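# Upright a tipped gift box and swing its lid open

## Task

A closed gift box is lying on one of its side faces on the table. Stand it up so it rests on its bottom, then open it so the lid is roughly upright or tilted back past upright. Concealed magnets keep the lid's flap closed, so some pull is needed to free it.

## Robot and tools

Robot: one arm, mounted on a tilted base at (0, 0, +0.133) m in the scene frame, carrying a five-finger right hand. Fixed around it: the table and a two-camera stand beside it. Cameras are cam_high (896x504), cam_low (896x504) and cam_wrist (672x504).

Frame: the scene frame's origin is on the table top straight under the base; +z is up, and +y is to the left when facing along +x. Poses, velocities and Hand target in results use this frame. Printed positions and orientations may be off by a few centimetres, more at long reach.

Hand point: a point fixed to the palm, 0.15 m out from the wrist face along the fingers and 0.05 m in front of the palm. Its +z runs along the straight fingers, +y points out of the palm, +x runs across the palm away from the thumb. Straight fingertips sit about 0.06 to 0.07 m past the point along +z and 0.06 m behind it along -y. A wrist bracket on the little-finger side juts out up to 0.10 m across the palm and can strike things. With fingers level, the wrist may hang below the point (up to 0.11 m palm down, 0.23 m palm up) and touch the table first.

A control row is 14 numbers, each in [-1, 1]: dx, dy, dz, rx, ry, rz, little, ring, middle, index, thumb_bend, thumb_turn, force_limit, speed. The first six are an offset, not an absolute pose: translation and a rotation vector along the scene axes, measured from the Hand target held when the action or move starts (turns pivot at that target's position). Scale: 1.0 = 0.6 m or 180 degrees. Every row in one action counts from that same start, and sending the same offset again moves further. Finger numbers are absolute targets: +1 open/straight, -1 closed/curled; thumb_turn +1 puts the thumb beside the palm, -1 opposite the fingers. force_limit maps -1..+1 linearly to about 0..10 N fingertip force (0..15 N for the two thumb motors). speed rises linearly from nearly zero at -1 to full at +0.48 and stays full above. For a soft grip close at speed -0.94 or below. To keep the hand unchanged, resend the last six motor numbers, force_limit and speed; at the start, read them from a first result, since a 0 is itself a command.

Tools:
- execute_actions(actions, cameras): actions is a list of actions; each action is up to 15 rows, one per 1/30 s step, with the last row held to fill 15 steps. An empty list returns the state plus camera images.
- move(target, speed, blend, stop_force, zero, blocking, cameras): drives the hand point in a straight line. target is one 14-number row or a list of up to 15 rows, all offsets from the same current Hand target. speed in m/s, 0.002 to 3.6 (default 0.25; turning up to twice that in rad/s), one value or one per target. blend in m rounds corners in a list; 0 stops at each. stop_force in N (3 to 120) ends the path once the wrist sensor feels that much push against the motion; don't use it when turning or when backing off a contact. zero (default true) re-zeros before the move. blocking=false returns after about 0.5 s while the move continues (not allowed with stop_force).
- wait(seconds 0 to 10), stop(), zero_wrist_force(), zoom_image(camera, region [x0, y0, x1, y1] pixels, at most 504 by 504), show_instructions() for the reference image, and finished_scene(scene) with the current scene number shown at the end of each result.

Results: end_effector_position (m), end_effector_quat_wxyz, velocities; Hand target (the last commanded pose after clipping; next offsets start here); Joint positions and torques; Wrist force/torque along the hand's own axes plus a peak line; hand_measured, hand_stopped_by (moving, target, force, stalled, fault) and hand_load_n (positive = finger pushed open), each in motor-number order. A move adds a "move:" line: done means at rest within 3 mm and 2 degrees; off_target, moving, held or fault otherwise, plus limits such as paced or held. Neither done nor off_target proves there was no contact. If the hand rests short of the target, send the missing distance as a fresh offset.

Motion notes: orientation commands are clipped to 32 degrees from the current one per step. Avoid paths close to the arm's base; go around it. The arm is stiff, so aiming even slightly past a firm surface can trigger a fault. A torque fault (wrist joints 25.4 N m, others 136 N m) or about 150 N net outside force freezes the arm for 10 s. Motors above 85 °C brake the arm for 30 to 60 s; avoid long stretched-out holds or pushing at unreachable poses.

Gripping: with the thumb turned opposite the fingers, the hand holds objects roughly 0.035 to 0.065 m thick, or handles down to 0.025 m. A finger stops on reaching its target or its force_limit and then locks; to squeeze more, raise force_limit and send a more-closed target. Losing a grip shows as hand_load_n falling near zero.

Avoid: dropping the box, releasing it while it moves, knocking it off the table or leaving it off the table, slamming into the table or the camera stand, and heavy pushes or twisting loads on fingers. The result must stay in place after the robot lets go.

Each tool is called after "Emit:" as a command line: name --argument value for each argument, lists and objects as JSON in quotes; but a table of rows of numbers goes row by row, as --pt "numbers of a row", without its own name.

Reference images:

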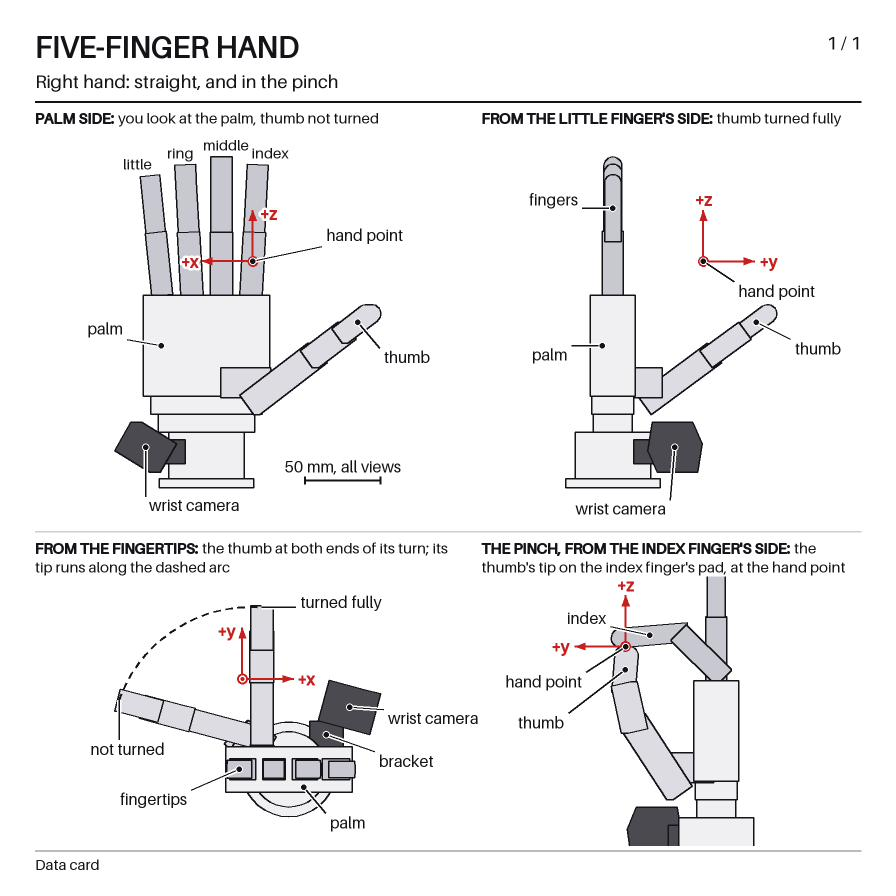

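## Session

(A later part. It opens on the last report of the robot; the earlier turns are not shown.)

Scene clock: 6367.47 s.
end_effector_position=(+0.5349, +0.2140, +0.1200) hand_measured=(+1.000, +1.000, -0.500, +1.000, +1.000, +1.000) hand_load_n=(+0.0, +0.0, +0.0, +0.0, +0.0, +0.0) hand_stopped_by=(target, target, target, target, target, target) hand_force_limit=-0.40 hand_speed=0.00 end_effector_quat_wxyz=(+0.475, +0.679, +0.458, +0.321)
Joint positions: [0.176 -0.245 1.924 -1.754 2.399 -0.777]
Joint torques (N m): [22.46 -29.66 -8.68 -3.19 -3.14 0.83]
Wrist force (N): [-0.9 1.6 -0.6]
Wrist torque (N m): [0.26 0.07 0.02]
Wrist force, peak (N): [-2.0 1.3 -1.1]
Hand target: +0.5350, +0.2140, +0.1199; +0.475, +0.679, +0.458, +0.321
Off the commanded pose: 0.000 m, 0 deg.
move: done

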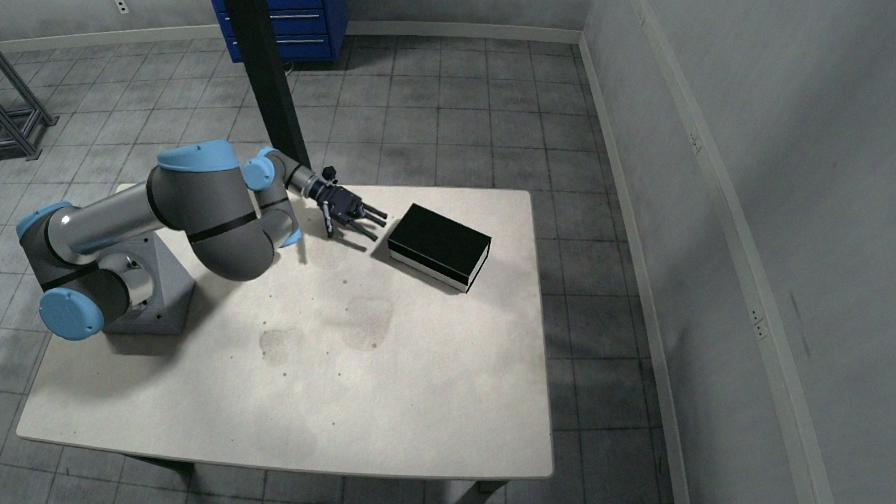

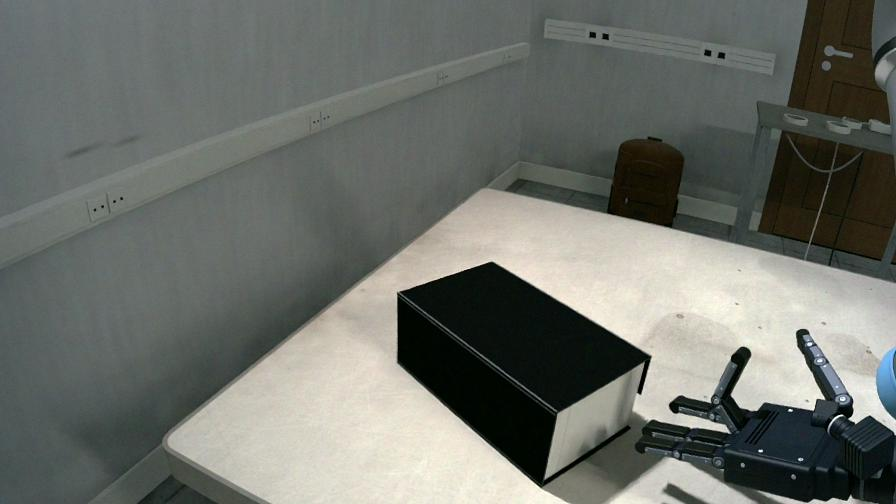

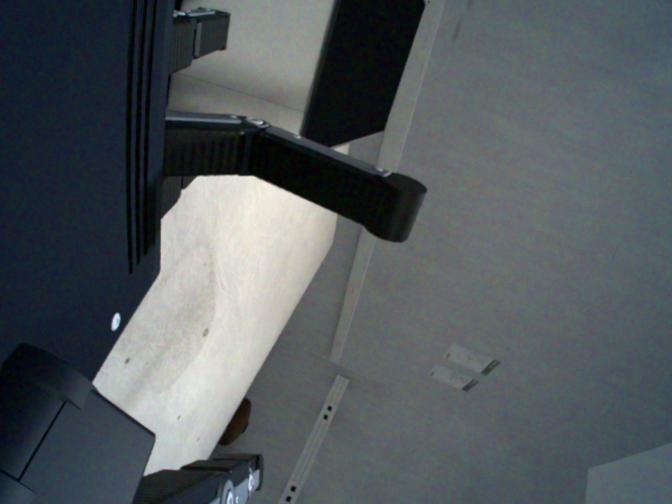

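Emit:
move --target '[0.0228, -0.0105, -0.0683, 0, 0, 0, 1, 1, -0.5, 0.714, 1, 1, -0.4, 0.0]' --speed 0.06 --stop_force 5 --cameras '["cam_high", "cam_low"]'

Emit:
zoom_image --camera "cam_high" --region '[320, 190, 440, 280]'

Emit:
zoom_image --camera "cam_low" --region '[530, 330, 730, 500]'

Scene clock: 6380.60 s.
end_effector_position=(+0.5487, +0.2077, +0.0790) hand_measured=(+1.000, +1.000, -0.500, +0.714, +1.000, +1.000) hand_load_n=(+0.0, +0.0, +0.0, +0.5, +0.0, +0.0) hand_stopped_by=(target, target, target, target, target, target) hand_force_limit=-0.40 hand_speed=0.00 end_effector_quat_wxyz=(+0.475, +0.679, +0.458, +0.321)
Joint positions: [0.078 -0.186 1.897 -1.78 2.301 -0.767]
Joint torques (N m): [34.61 -41 6.34 1.12 -0.74 -0.72]
Wrist force (N): [-0.7 0.8 -0.7]
Wrist torque (N m): [0.11 0.03 -0.10]
Wrist force, peak (N): [-0.8 1.5 -1.0]
Hand target: +0.5487, +0.2077, +0.0790; +0.475, +0.679, +0.458, +0.321
Off the commanded pose: 0.000 m, 0 deg.
move: done
Images, in order (width x height): cam_high 896x504, cam_low 896x504.

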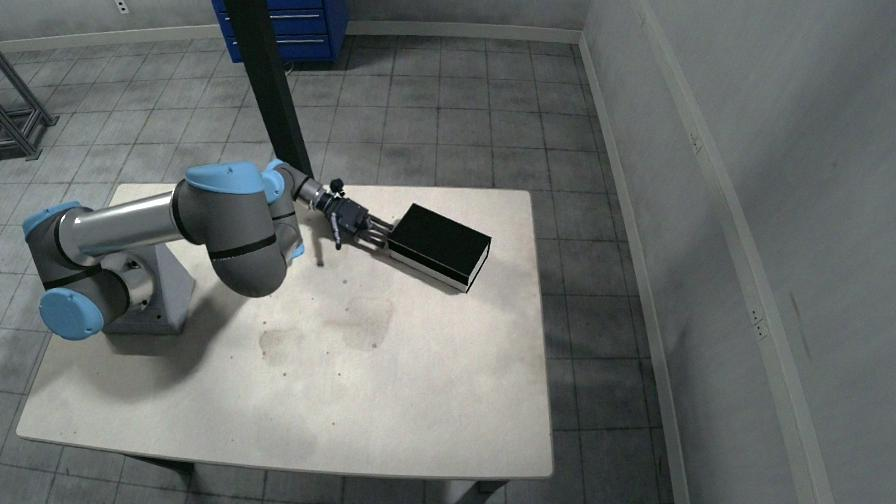

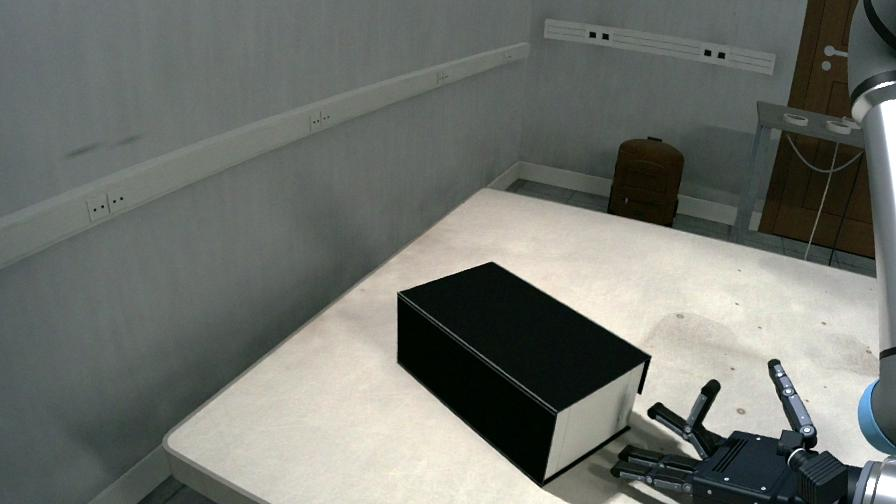

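Scaled by 4.200 from the camera's 896x504 image, which has a finer 1280x720 frame.

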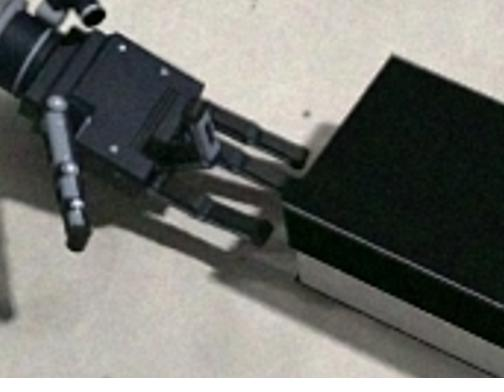

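Scaled by 2.520 from the camera's 896x504 image, which has a finer 1280x720 frame.

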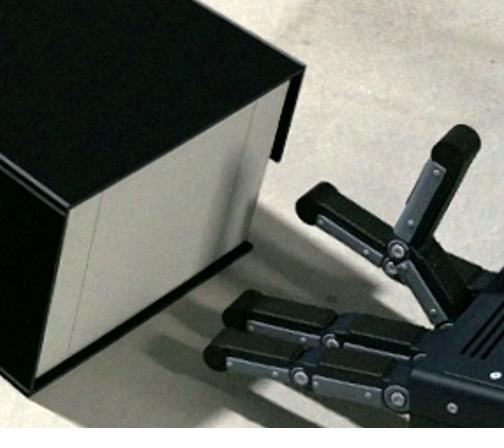

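Emit:
move --target '[0, 0, -0.04, 0, 0, 0, 1, 1, -0.5, 0.714, 1, 1, -0.4, 0.0]' --speed 0.005 --stop_force 3

Scene clock: 6398.70 s.
end_effector_position=(+0.5487, +0.2077, +0.0670) hand_measured=(+1.000, +1.000, -0.500, +0.714, +1.000, +1.000) hand_load_n=(+0.0, -2.5, +0.0, +0.0, +0.0, +0.0) hand_stopped_by=(target, target, target, target, target, target) hand_force_limit=-0.40 hand_speed=0.00 end_effector_quat_wxyz=(+0.475, +0.679, +0.458, +0.321)
Joint positions: [0.055 -0.164 1.891 -1.794 2.278 -0.765]
Joint torques (N m): [36.84 -40.05 6.09 1.43 0.98 -0.19]
Wrist force (N): [-0.8 2.5 -3.7]
Wrist torque (N m): [0.15 0.14 -0.02]
Wrist force, peak (N): [-1.7 3.9 -6.2]
Hand target: +0.5487, +0.2077, +0.0670; +0.475, +0.679, +0.458, +0.321 (not the last commanded pose)
Off the commanded pose: 0.012 m, 0 deg.
move: contact

Emit:
move --pt "0 0 0.01 0 0 0 1 1 -0.5 0.714 1 1 -0.4 0.0" --pt "0.0227 -0.0106 0.01 0 0 0 1 1 -0.5 0.714 1 1 -0.4 0.0" --speed '[0.02, 0.03]' --cameras '["cam_high", "cam_low"]'

Emit:
zoom_image --camera "cam_high" --region '[350, 200, 430, 280]'

Emit:
zoom_image --camera "cam_low" --region '[580, 360, 700, 480]'

Scene clock: 6409.67 s.
end_effector_position=(+0.5625, +0.2013, +0.0731) hand_measured=(+1.000, +1.000, -0.500, +0.714, +1.000, +1.000) hand_load_n=(+0.0, +0.0, +0.0, +0.0, +0.0, +0.0) hand_stopped_by=(target, target, target, target, target, target) hand_force_limit=-0.40 hand_speed=0.00 end_effector_quat_wxyz=(+0.475, +0.679, +0.458, +0.321)
Joint positions: [0.048 -0.191 1.881 -1.757 2.271 -0.764]
Joint torques (N m): [37.97 -23.45 5.52 -3.26 0.4 1.23]
Wrist force (N): [-0.4 0.9 -0.7]
Wrist torque (N m): [0.13 -0.02 -0.08]
Wrist force, peak (N): [-0.9 3.0 -3.9]
Hand target: +0.5623, +0.2013, +0.0730; +0.475, +0.679, +0.458, +0.321
Off the commanded pose: 0.000 m, 0 deg.
move: done
Images, in order (width x height): cam_high 896x504, cam_low 896x504.

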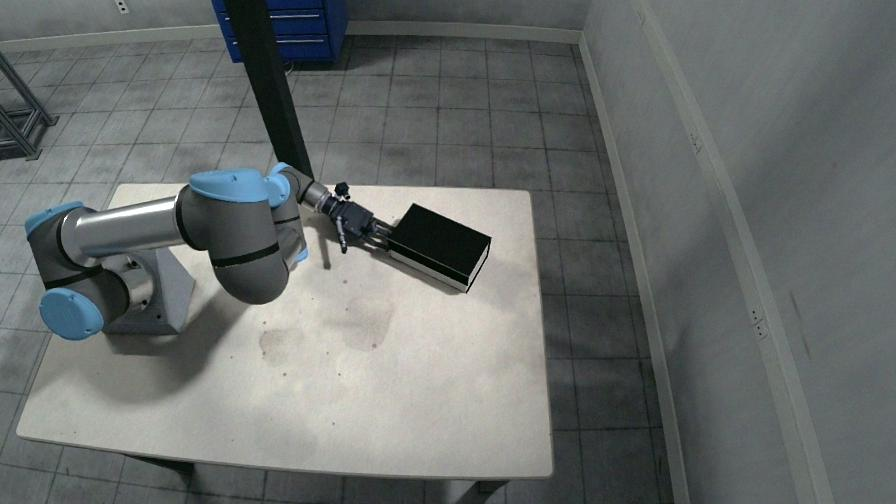

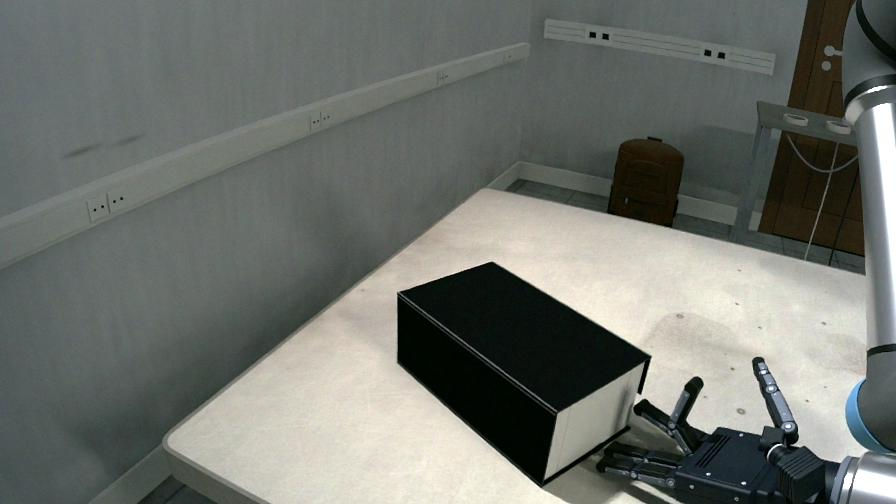

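Scaled by 6.300 from the camera's 896x504 image, which has a finer 1280x720 frame.

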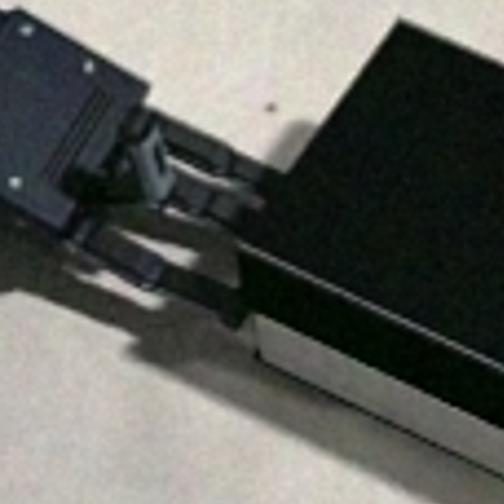

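Scaled by 4.200 from the camera's 896x504 image, which has a finer 1280x720 frame.

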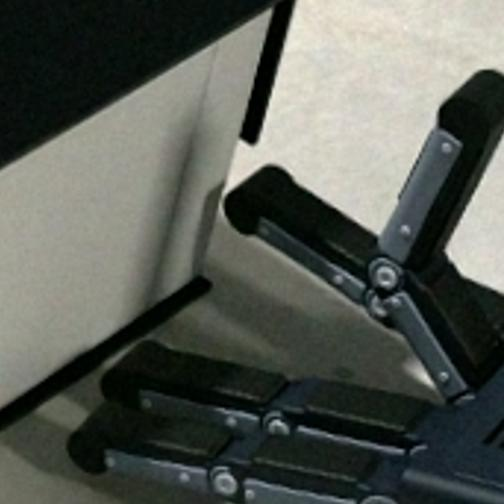

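Emit:
move --pt "0 0 -0.0045 0 0 0 1 1 -0.5 0.714 1 1 -0.4 0.0" --pt "0.0227 -0.0106 -0.0045 0 0 0 1 1 -0.5 0.714 1 1 -0.4 0.0" --speed 0.006 --stop_force 3 --cameras '["cam_high", "cam_low"]'

Emit:
zoom_image --camera "cam_low" --region '[580, 360, 700, 480]'

Scene clock: 6428.57 s.
end_effector_position=(+0.5760, +0.1950, +0.0704) hand_measured=(+1.000, +1.000, -0.500, +0.714, +1.000, +1.000) hand_load_n=(+0.0, +0.0, +0.0, +0.0, +0.0, +0.0) hand_stopped_by=(target, target, target, target, target, target) hand_force_limit=-0.40 hand_speed=0.00 end_effector_quat_wxyz=(+0.475, +0.679, +0.458, +0.321)
Joint positions: [0.025 -0.201 1.866 -1.73 2.249 -0.763]
Joint torques (N m): [36.57 -30.31 3.81 -2.79 -0.48 1.38]
Wrist force (N): [-1.2 1.0 -1.5]
Wrist torque (N m): [0.23 0.06 -0.11]
Wrist force, peak (N): [-1.0 1.2 -1.7]
Hand target: +0.5759, +0.1950, +0.0703; +0.475, +0.679, +0.458, +0.321
Off the commanded pose: 0.000 m, 0 deg.
move: done
Images, in order (width x height): cam_high 896x504, cam_low 896x504.

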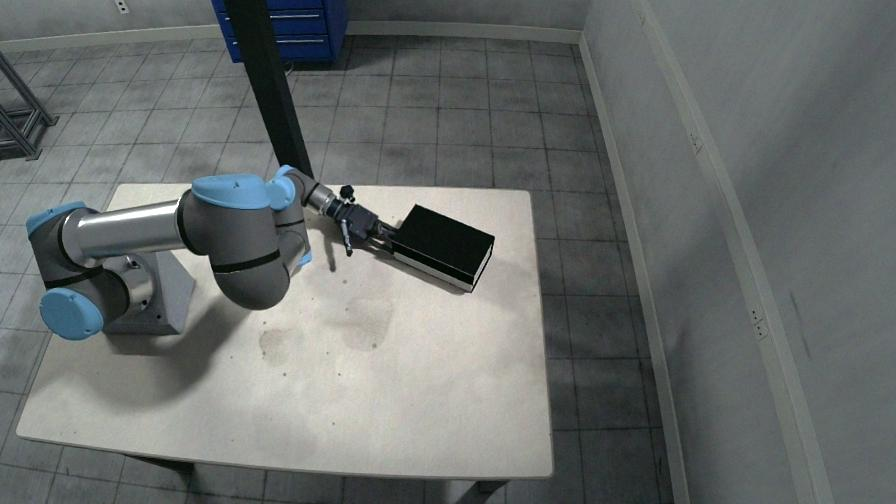

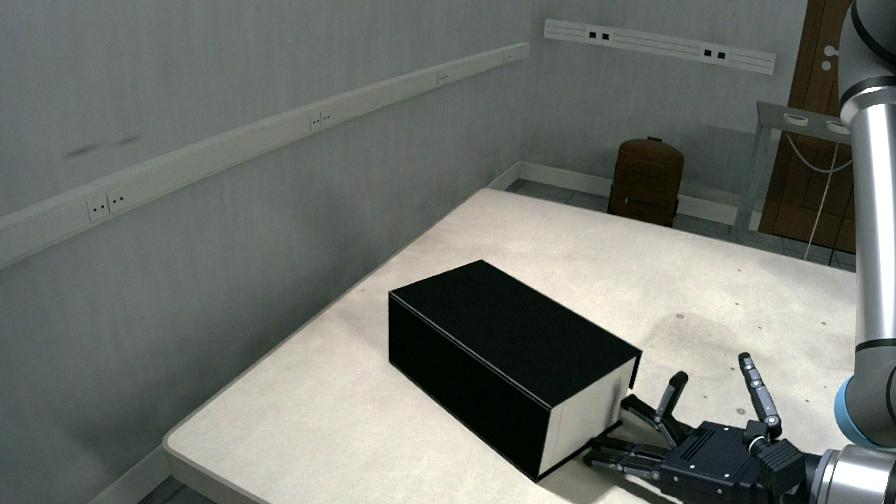

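Scaled by 4.200 from the camera's 896x504 image, which has a finer 1280x720 frame.

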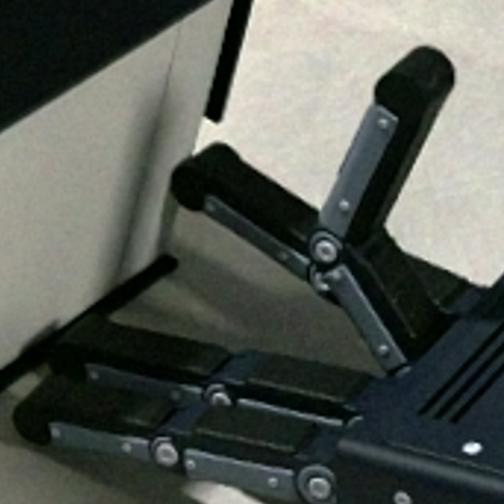

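Emit:
move --target '[-0.0007, -0.0068, 0.001, 0, 0, 0.0083, 1, 1, -0.5, 0.714, 1, 1, -0.4, 0.0]' --speed 0.02

Emit:
move --target '[0.0015, -0.0007, 0, 0, 0, 0, 1, 1, -0.5, 0.714, 1, 1, -0.4, 0.0]' --speed 0.004 --stop_force 3

Emit:
move --target '[0, 0, -0.008, 0, 0, 0, 1, 1, -0.5, 0.714, 1, 1, -0.4, 0.0]' --speed 0.004 --stop_force 3 --cameras '["cam_high", "cam_low"]'

Emit:
zoom_image --camera "cam_low" --region '[580, 360, 700, 480]'

Scene clock: 6443.77 s.
end_effector_position=(+0.5755, +0.1908, +0.0710) hand_measured=(+1.000, +1.000, -0.500, +0.714, +1.000, +1.000) hand_load_n=(+0.0, +0.0, +0.0, +0.0, +0.0, +0.0) hand_stopped_by=(target, target, target, target, target, target) hand_force_limit=-0.40 hand_speed=0.00 end_effector_quat_wxyz=(+0.471, +0.673, +0.467, +0.327) end_effector_velocity=(+0.001, -0.001, +0.001) end_effector_angular_velocity=(+0.002, -0.001, -0.006)
Joint positions: [0.01 -0.219 1.891 -1.715 2.216 -0.757]
Joint velocities: [0.002 -0.002 -0.003 0 0.005 0.001]
Joint torques (N m): [38.3 -24.51 -5.19 -1.44 0.78 0.72]
Wrist force (N): [-0.5 0.9 -1.4]
Wrist torque (N m): [0.23 0.05 -0.07]
Wrist force, peak (N): [-0.5 1.5 -1.6]
Hand target: +0.5755, +0.1909, +0.0709; +0.471, +0.673, +0.467, +0.327
Off the commanded pose: 0.000 m, 0 deg.
move: done

Scene clock: 6444.83 s.
end_effector_position=(+0.5764, +0.1905, +0.0709) hand_measured=(+1.000, +1.000, -0.500, +0.714, +1.000, +1.000) hand_load_n=(+0.0, +0.0, +0.0, +0.0, +0.0, +0.0) hand_stopped_by=(target, target, target, target, target, target) hand_force_limit=-0.40 hand_speed=0.00 end_effector_quat_wxyz=(+0.471, +0.673, +0.467, +0.327)
Joint positions: [0.009 -0.22 1.89 -1.713 2.215 -0.757]
Joint torques (N m): [27.74 -38.89 -2.83 -0.4 -2.4 0.47]
Wrist force (N): [-0.5 1.5 -1.4]
Wrist torque (N m): [0.32 -0.03 -0.05]
Wrist force, peak (N): [-0.8 1.3 -1.7]
Hand target: +0.5764, +0.1905, +0.0709; +0.471, +0.673, +0.467, +0.327
Off the commanded pose: 0.000 m, 0 deg.
move: done

Scene clock: 6446.73 s.
end_effector_position=(+0.5764, +0.1905, +0.0670) hand_measured=(+1.000, +1.000, -0.500, +0.714, +1.000, +1.000) hand_load_n=(+0.0, -2.5, +0.0, +0.0, +0.0, +0.0) hand_stopped_by=(target, target, target, target, target, target) hand_force_limit=-0.40 hand_speed=0.00 end_effector_quat_wxyz=(+0.471, +0.673, +0.467, +0.327)
Joint positions: [0.002 -0.213 1.888 -1.718 2.207 -0.757]
Joint torques (N m): [37.23 -40.18 5.6 1.44 0.82 0.48]
Wrist force (N): [-0.8 3.2 -4.9]
Wrist torque (N m): [0.34 0.14 0.00]
Wrist force, peak (N): [-1.5 4.3 -6.1]
Hand target: +0.5764, +0.1905, +0.0670; +0.471, +0.673, +0.467, +0.327 (not the last commanded pose)
Off the commanded pose: 0.001 m, 0 deg.
move: contact
Images, in order (width x height): cam_high 896x504, cam_low 896x504.

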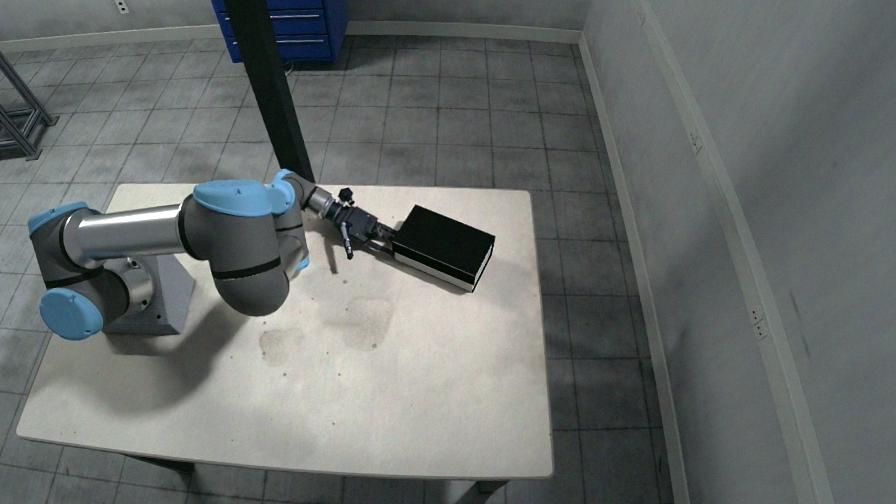

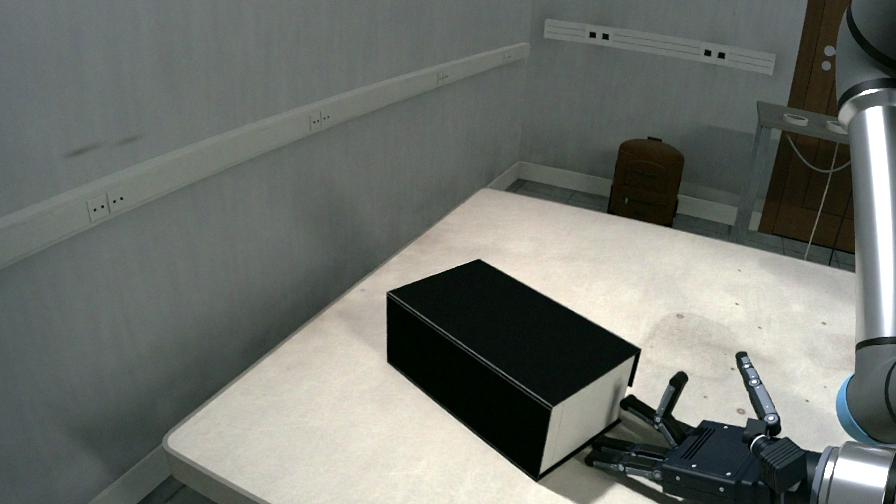

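Scaled by 4.200 from the camera's 896x504 image, which has a finer 1280x720 frame.

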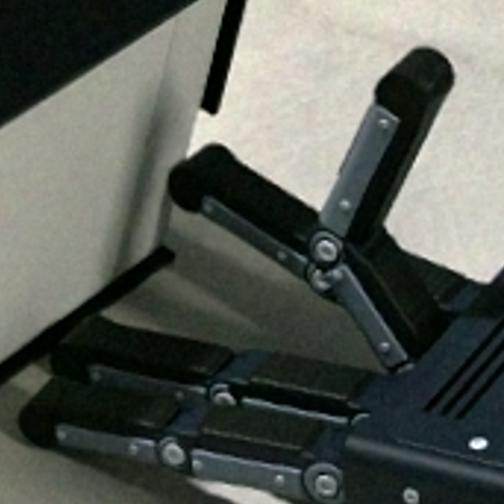

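Emit:
zoom_image --camera "cam_low" --region '[575, 395, 655, 475]'

Emit:
zoom_image --camera "cam_high" --region '[370, 210, 420, 270]'

Scaled by 6.300 from the camera's 896x504 image, which has a finer 1280x720 frame.

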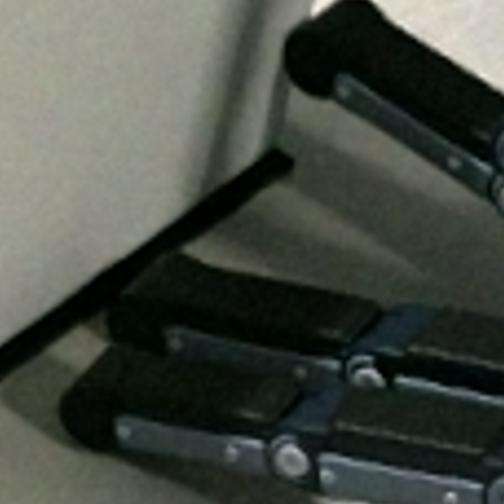

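Scaled by 8.400 from the camera's 896x504 image, which has a finer 1280x720 frame.

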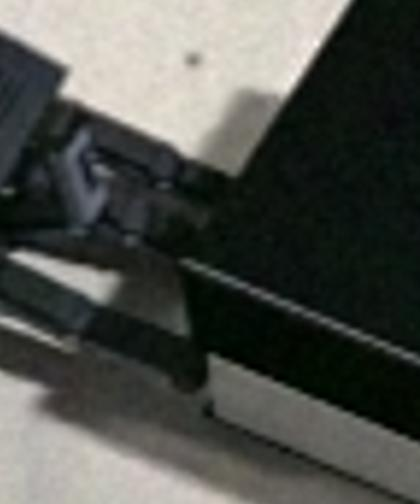

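Emit:
move --pt "-0.0045 0.0022 0.005 0 0 0 1 1 -0.5 0.714 1 1 -0.4 0.0" --pt "-0.0017 0.0082 0.005 0 0 -0.0583 1 1 -0.5 0.714 1 1 -0.4 0.0" --speed '[0.02, 0.05]' --cameras '["cam_high", "cam_low"]'

Emit:
zoom_image --camera "cam_low" --region '[580, 360, 700, 480]'

Emit:
zoom_image --camera "cam_high" --region '[370, 210, 420, 270]'

Scene clock: 6489.20 s.
end_effector_position=(+0.5753, +0.1955, +0.0700) hand_measured=(+1.000, +1.000, -0.500, +0.714, +1.000, +1.000) hand_load_n=(+0.0, +0.0, +0.0, +0.0, +0.0, +0.0) hand_stopped_by=(target, target, target, target, target, target) hand_force_limit=-0.40 hand_speed=0.00 end_effector_quat_wxyz=(+0.499, +0.713, +0.403, +0.283) end_effector_velocity=(-0.001, +0.001, -0.001) end_effector_angular_velocity=(-0.002, +0.001, +0.009)
Joint positions: [0.072 -0.141 1.77 -1.845 2.399 -0.816]
Joint velocities: [-0.001 0 0.003 0.005 -0.006 0.001]
Joint torques (N m): [27.41 -44.1 5.37 1.2 -3.51 1.48]
Wrist force (N): [-0.6 1.0 -1.4]
Wrist torque (N m): [0.20 0.05 0.00]
Wrist force, peak (N): [-1.0 3.7 -4.5]
Hand target: +0.5754, +0.1954, +0.0700; +0.499, +0.713, +0.403, +0.283
Off the commanded pose: 0.000 m, 0 deg.
move: done
Images, in order (width x height): cam_high 896x504, cam_low 896x504.

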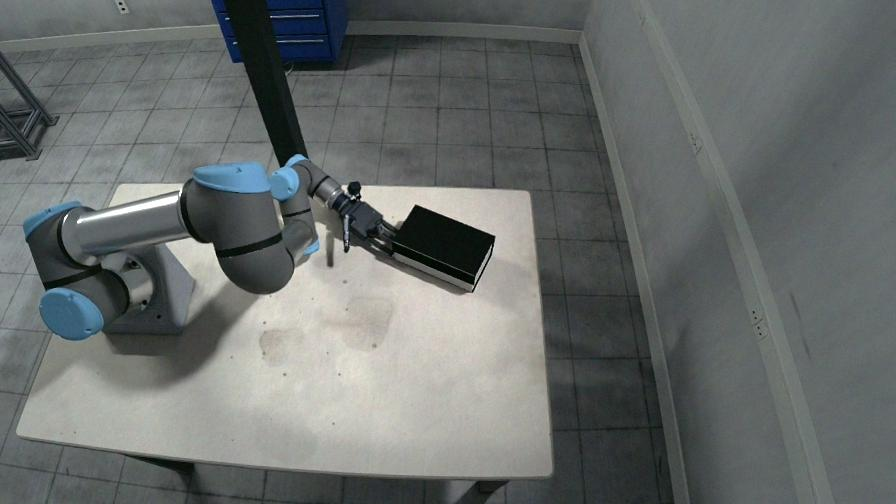

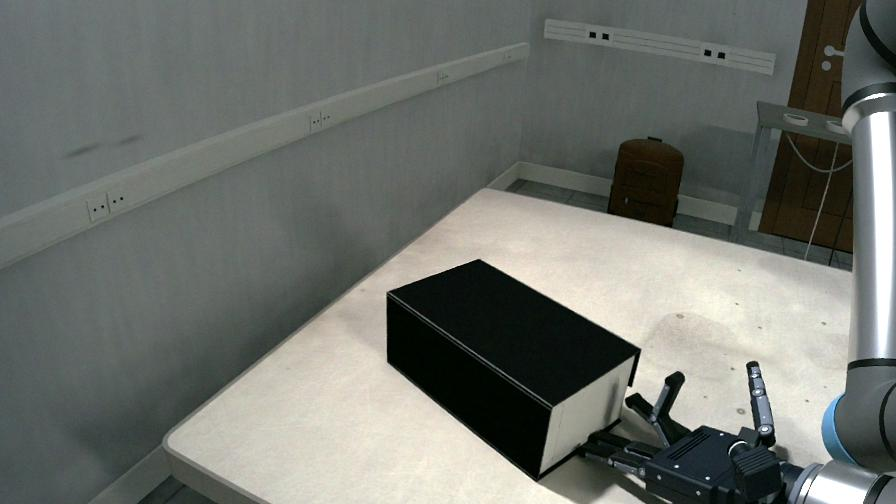

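Scaled by 4.200 from the camera's 896x504 image, which has a finer 1280x720 frame.

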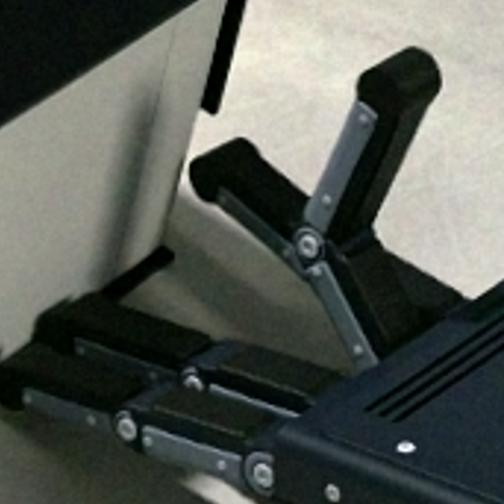

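Scaled by 8.400 from the camera's 896x504 image, which has a finer 1280x720 frame.

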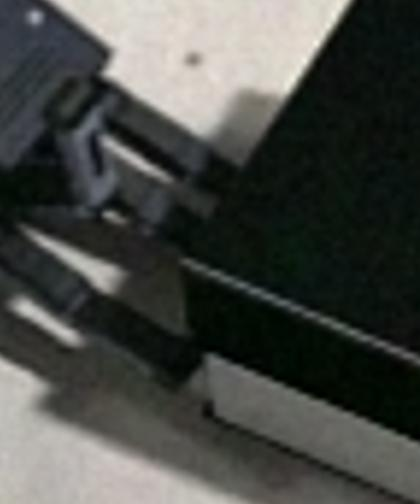

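Emit:
move --target '[0.006, -0.0028, 0, 0, 0, 0, 1, 1, -0.5, 0.714, 1, 1, -0.4, 0.0]' --speed 0.004 --stop_force 3 --cameras '["cam_high", "cam_low"]'

Emit:
zoom_image --camera "cam_low" --region '[580, 360, 700, 480]'

Emit:
zoom_image --camera "cam_high" --region '[370, 210, 420, 270]'

Scene clock: 6495.90 s.
end_effector_position=(+0.5790, +0.1937, +0.0700) hand_measured=(+1.000, +1.000, -0.500, +0.714, +1.000, +1.000) hand_load_n=(+0.0, +0.0, -0.5, +0.0, +0.0, +0.0) hand_stopped_by=(target, target, target, target, target, target) hand_force_limit=-0.40 hand_speed=0.00 end_effector_quat_wxyz=(+0.499, +0.713, +0.403, +0.283)
Joint positions: [0.067 -0.145 1.767 -1.836 2.394 -0.815]
Joint torques (N m): [33.32 -36.37 -1.07 -2.17 -1.64 1.13]
Wrist force (N): [-0.7 0.6 -1.8]
Wrist torque (N m): [0.19 0.06 -0.11]
Wrist force, peak (N): [-0.8 1.0 -2.0]
Hand target: +0.5790, +0.1937, +0.0700; +0.499, +0.713, +0.403, +0.283
Off the commanded pose: 0.000 m, 0 deg.
move: done
Images, in order (width x height): cam_high 896x504, cam_low 896x504.

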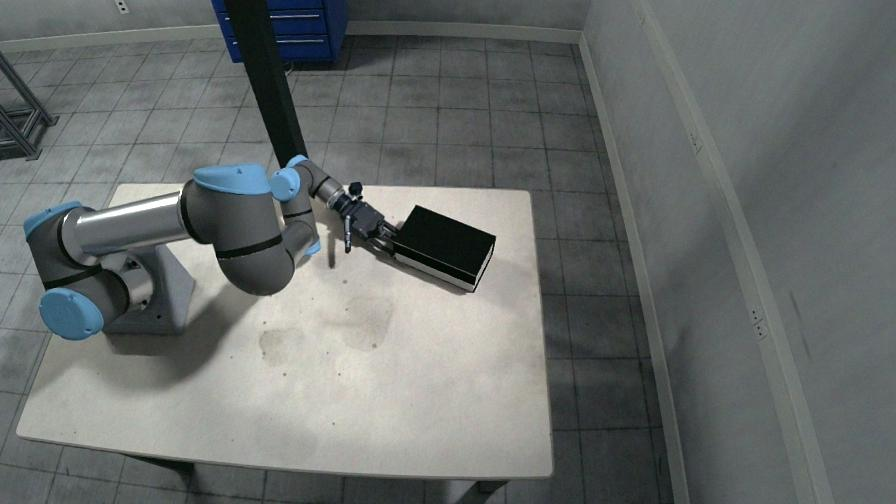

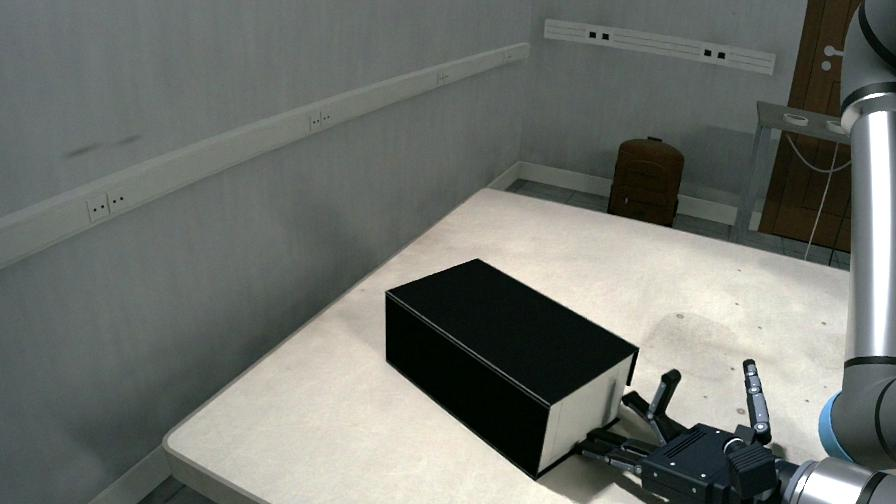

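Scaled by 4.200 from the camera's 896x504 image, which has a finer 1280x720 frame.

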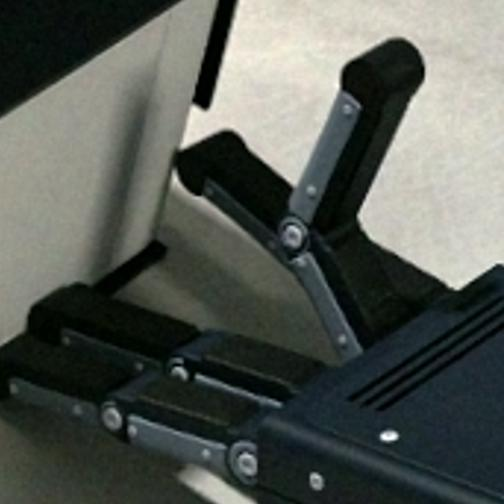

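Scaled by 8.400 from the camera's 896x504 image, which has a finer 1280x720 frame.

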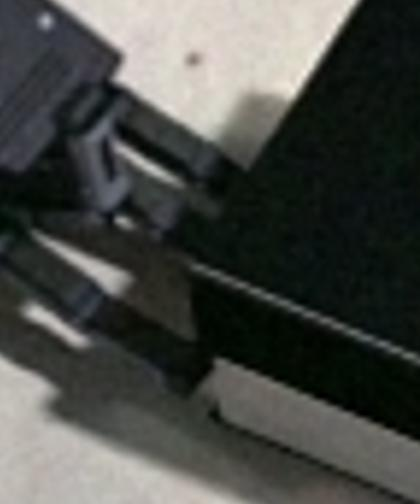

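Emit:
move --target '[0, 0, -0.008, 0, 0, 0, 1, 1, -0.5, 0.714, 1, 1, -0.4, 0.0]' --speed 0.003 --stop_force 3 --cameras '["cam_high", "cam_low"]'

Emit:
zoom_image --camera "cam_low" --region '[570, 380, 650, 460]'

Scene clock: 6503.23 s.
end_effector_position=(+0.5790, +0.1937, +0.0684) hand_measured=(+1.000, +1.000, -0.500, +0.714, +1.000, +1.000) hand_load_n=(+0.0, -4.0, +0.0, +0.0, +0.0, +0.0) hand_stopped_by=(target, target, target, target, target, target) hand_force_limit=-0.40 hand_speed=0.00 end_effector_quat_wxyz=(+0.499, +0.713, +0.403, +0.283)
Joint positions: [0.064 -0.142 1.766 -1.838 2.391 -0.814]
Joint torques (N m): [37.63 -41.66 4.23 0.87 1.05 -0.4]
Wrist force (N): [-0.9 3.4 -4.2]
Wrist torque (N m): [0.17 0.16 0.01]
Wrist force, peak (N): [-1.0 4.3 -4.7]
Hand target: +0.5790, +0.1937, +0.0684; +0.499, +0.713, +0.403, +0.283 (not the last commanded pose)
Off the commanded pose: 0.003 m, 0 deg.
move: contact
Images, in order (width x height): cam_high 896x504, cam_low 896x504.

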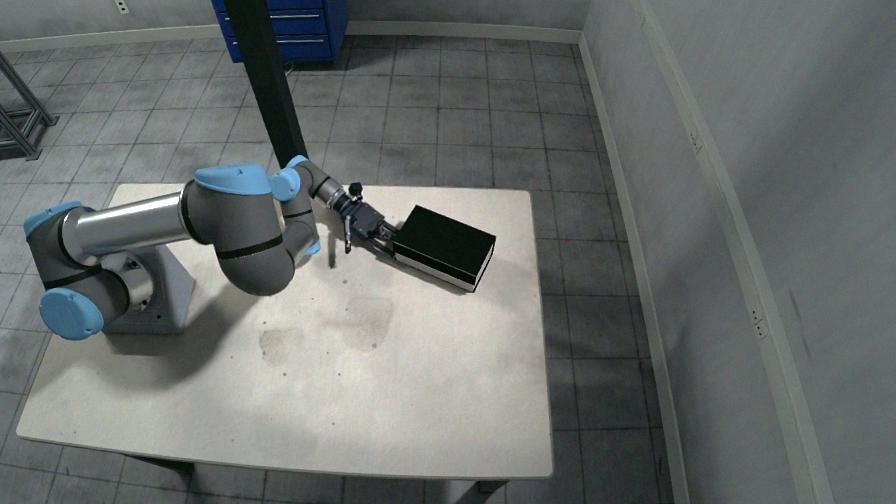

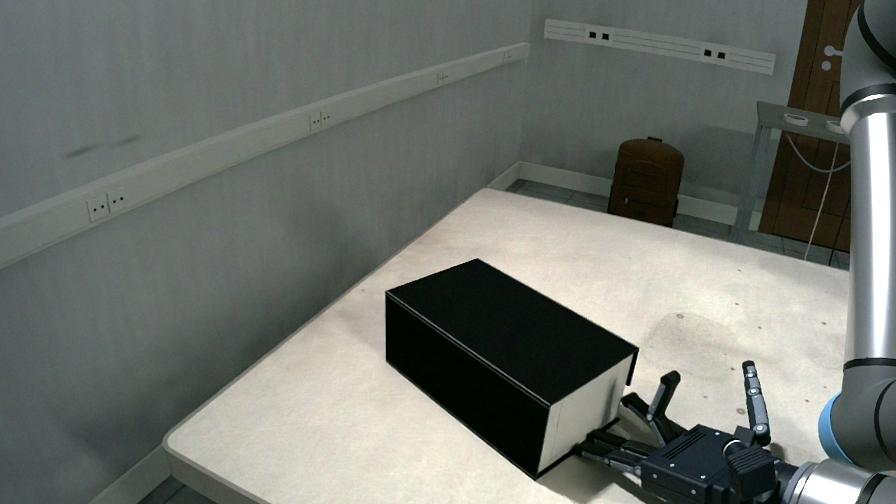

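Scaled by 6.300 from the camera's 896x504 image, which has a finer 1280x720 frame.

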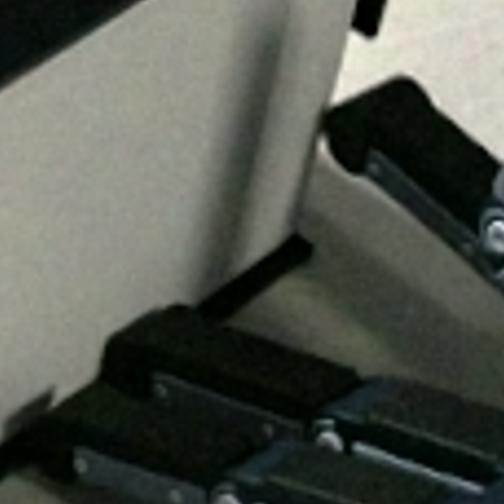

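Emit:
move --target '[0, 0, -0.0003, 0, 0, 0, 1, 1, -0.5, 0.5, 1, 1, 0.0, -0.85]' --speed 0.005 --cameras '["cam_high", "cam_low"]'

Emit:
zoom_image --camera "cam_low" --region '[570, 340, 690, 460]'

Scene clock: 6534.77 s.
end_effector_position=(+0.5790, +0.1937, +0.0682) hand_measured=(+1.000, +1.000, -0.500, +0.500, +1.000, +1.000) hand_load_n=(+0.0, -4.5, +0.0, +1.0, +0.0, +0.0) hand_stopped_by=(target, target, target, target, target, target) hand_force_limit=0.00 hand_speed=-0.85 end_effector_quat_wxyz=(+0.499, +0.713, +0.403, +0.283)
Joint positions: [0.064 -0.141 1.766 -1.838 2.391 -0.814]
Joint torques (N m): [24.63 -24.89 -7.38 -3.13 -2.93 1.4]
Wrist force (N): [-1.1 2.8 -2.5]
Wrist torque (N m): [0.04 0.02 0.03]
Wrist force, peak (N): [-1.1 3.9 -4.6]
Hand target: +0.5790, +0.1937, +0.0682; +0.499, +0.713, +0.403, +0.283
Off the commanded pose: 0.000 m, 0 deg.
move: done
Images, in order (width x height): cam_high 896x504, cam_low 896x504.

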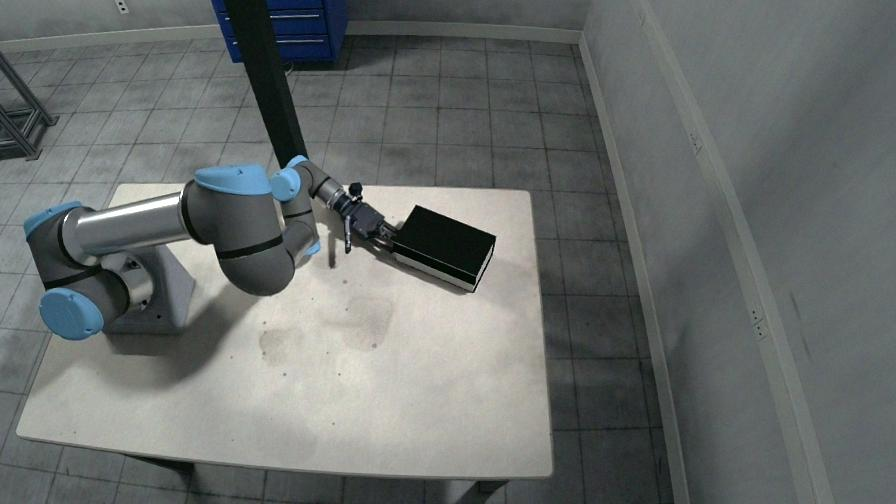

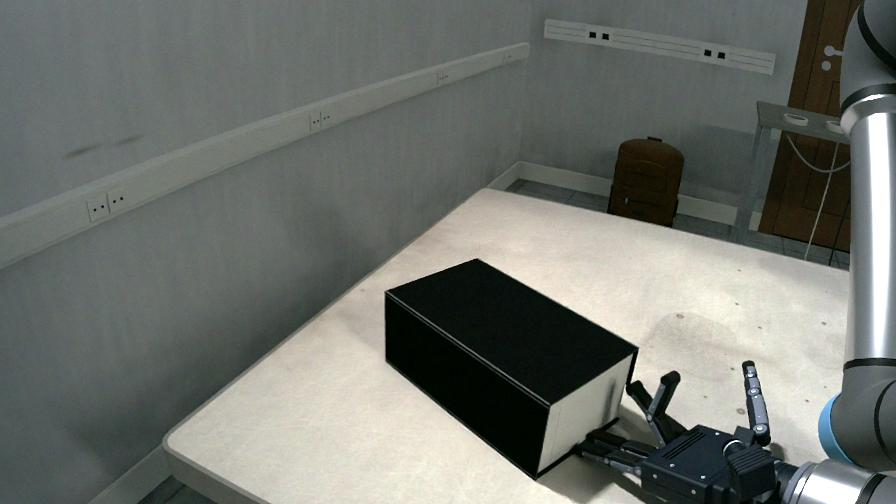

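Scaled by 4.200 from the camera's 896x504 image, which has a finer 1280x720 frame.

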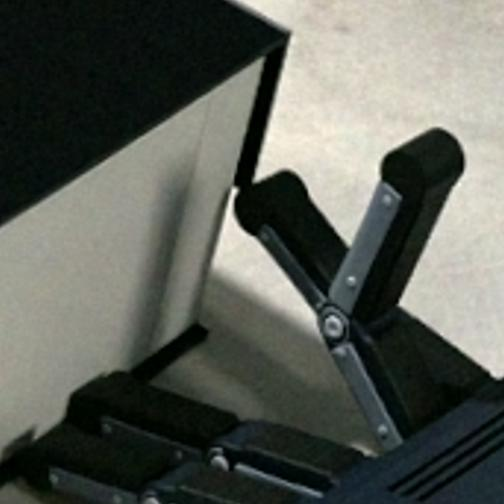

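Emit:
move --target '[0, 0, -0.0003, 0, 0, 0, 1, 1, -0.5, 0.42, 1, 1, 0.2, -0.85]' --speed 0.005 --cameras '["cam_low"]'

Emit:
zoom_image --camera "cam_low" --region '[600, 340, 690, 430]'

Scene clock: 6541.13 s.
end_effector_position=(+0.5790, +0.1937, +0.0681) hand_measured=(+1.000, +1.000, -0.500, +0.420, +1.000, +1.000) hand_load_n=(+0.0, -5.5, +0.0, +0.0, +0.0, +0.0) hand_stopped_by=(target, target, target, target, target, target) hand_force_limit=0.20 hand_speed=-0.85 end_effector_quat_wxyz=(+0.499, +0.713, +0.403, +0.283)
Joint positions: [0.064 -0.141 1.765 -1.838 2.391 -0.814]
Joint torques (N m): [23.97 -24.43 -7.11 -2.86 -2.44 1.46]
Wrist force (N): [-1.6 4.9 -3.0]
Wrist torque (N m): [0.06 0.10 0.03]
Wrist force, peak (N): [-1.6 5.0 -3.4]
Hand target: +0.5790, +0.1937, +0.0681; +0.499, +0.713, +0.403, +0.283
Off the commanded pose: 0.000 m, 0 deg.
move: done
Images, in order (width x height): cam_low 896x504.

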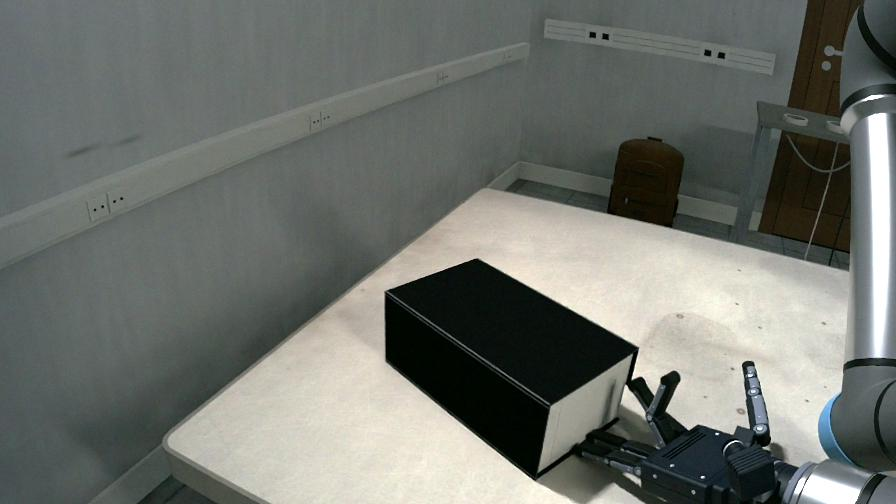

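Scaled by 5.600 from the camera's 896x504 image, which has a finer 1280x720 frame.

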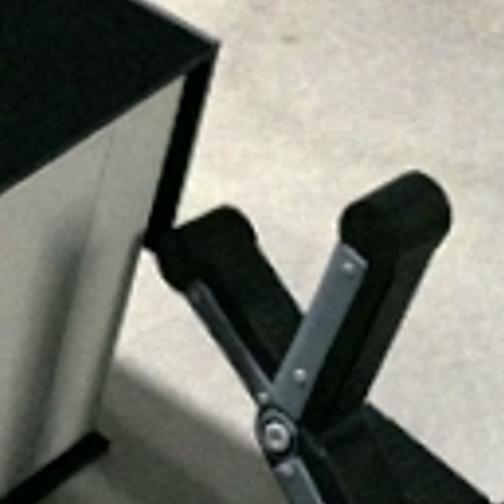

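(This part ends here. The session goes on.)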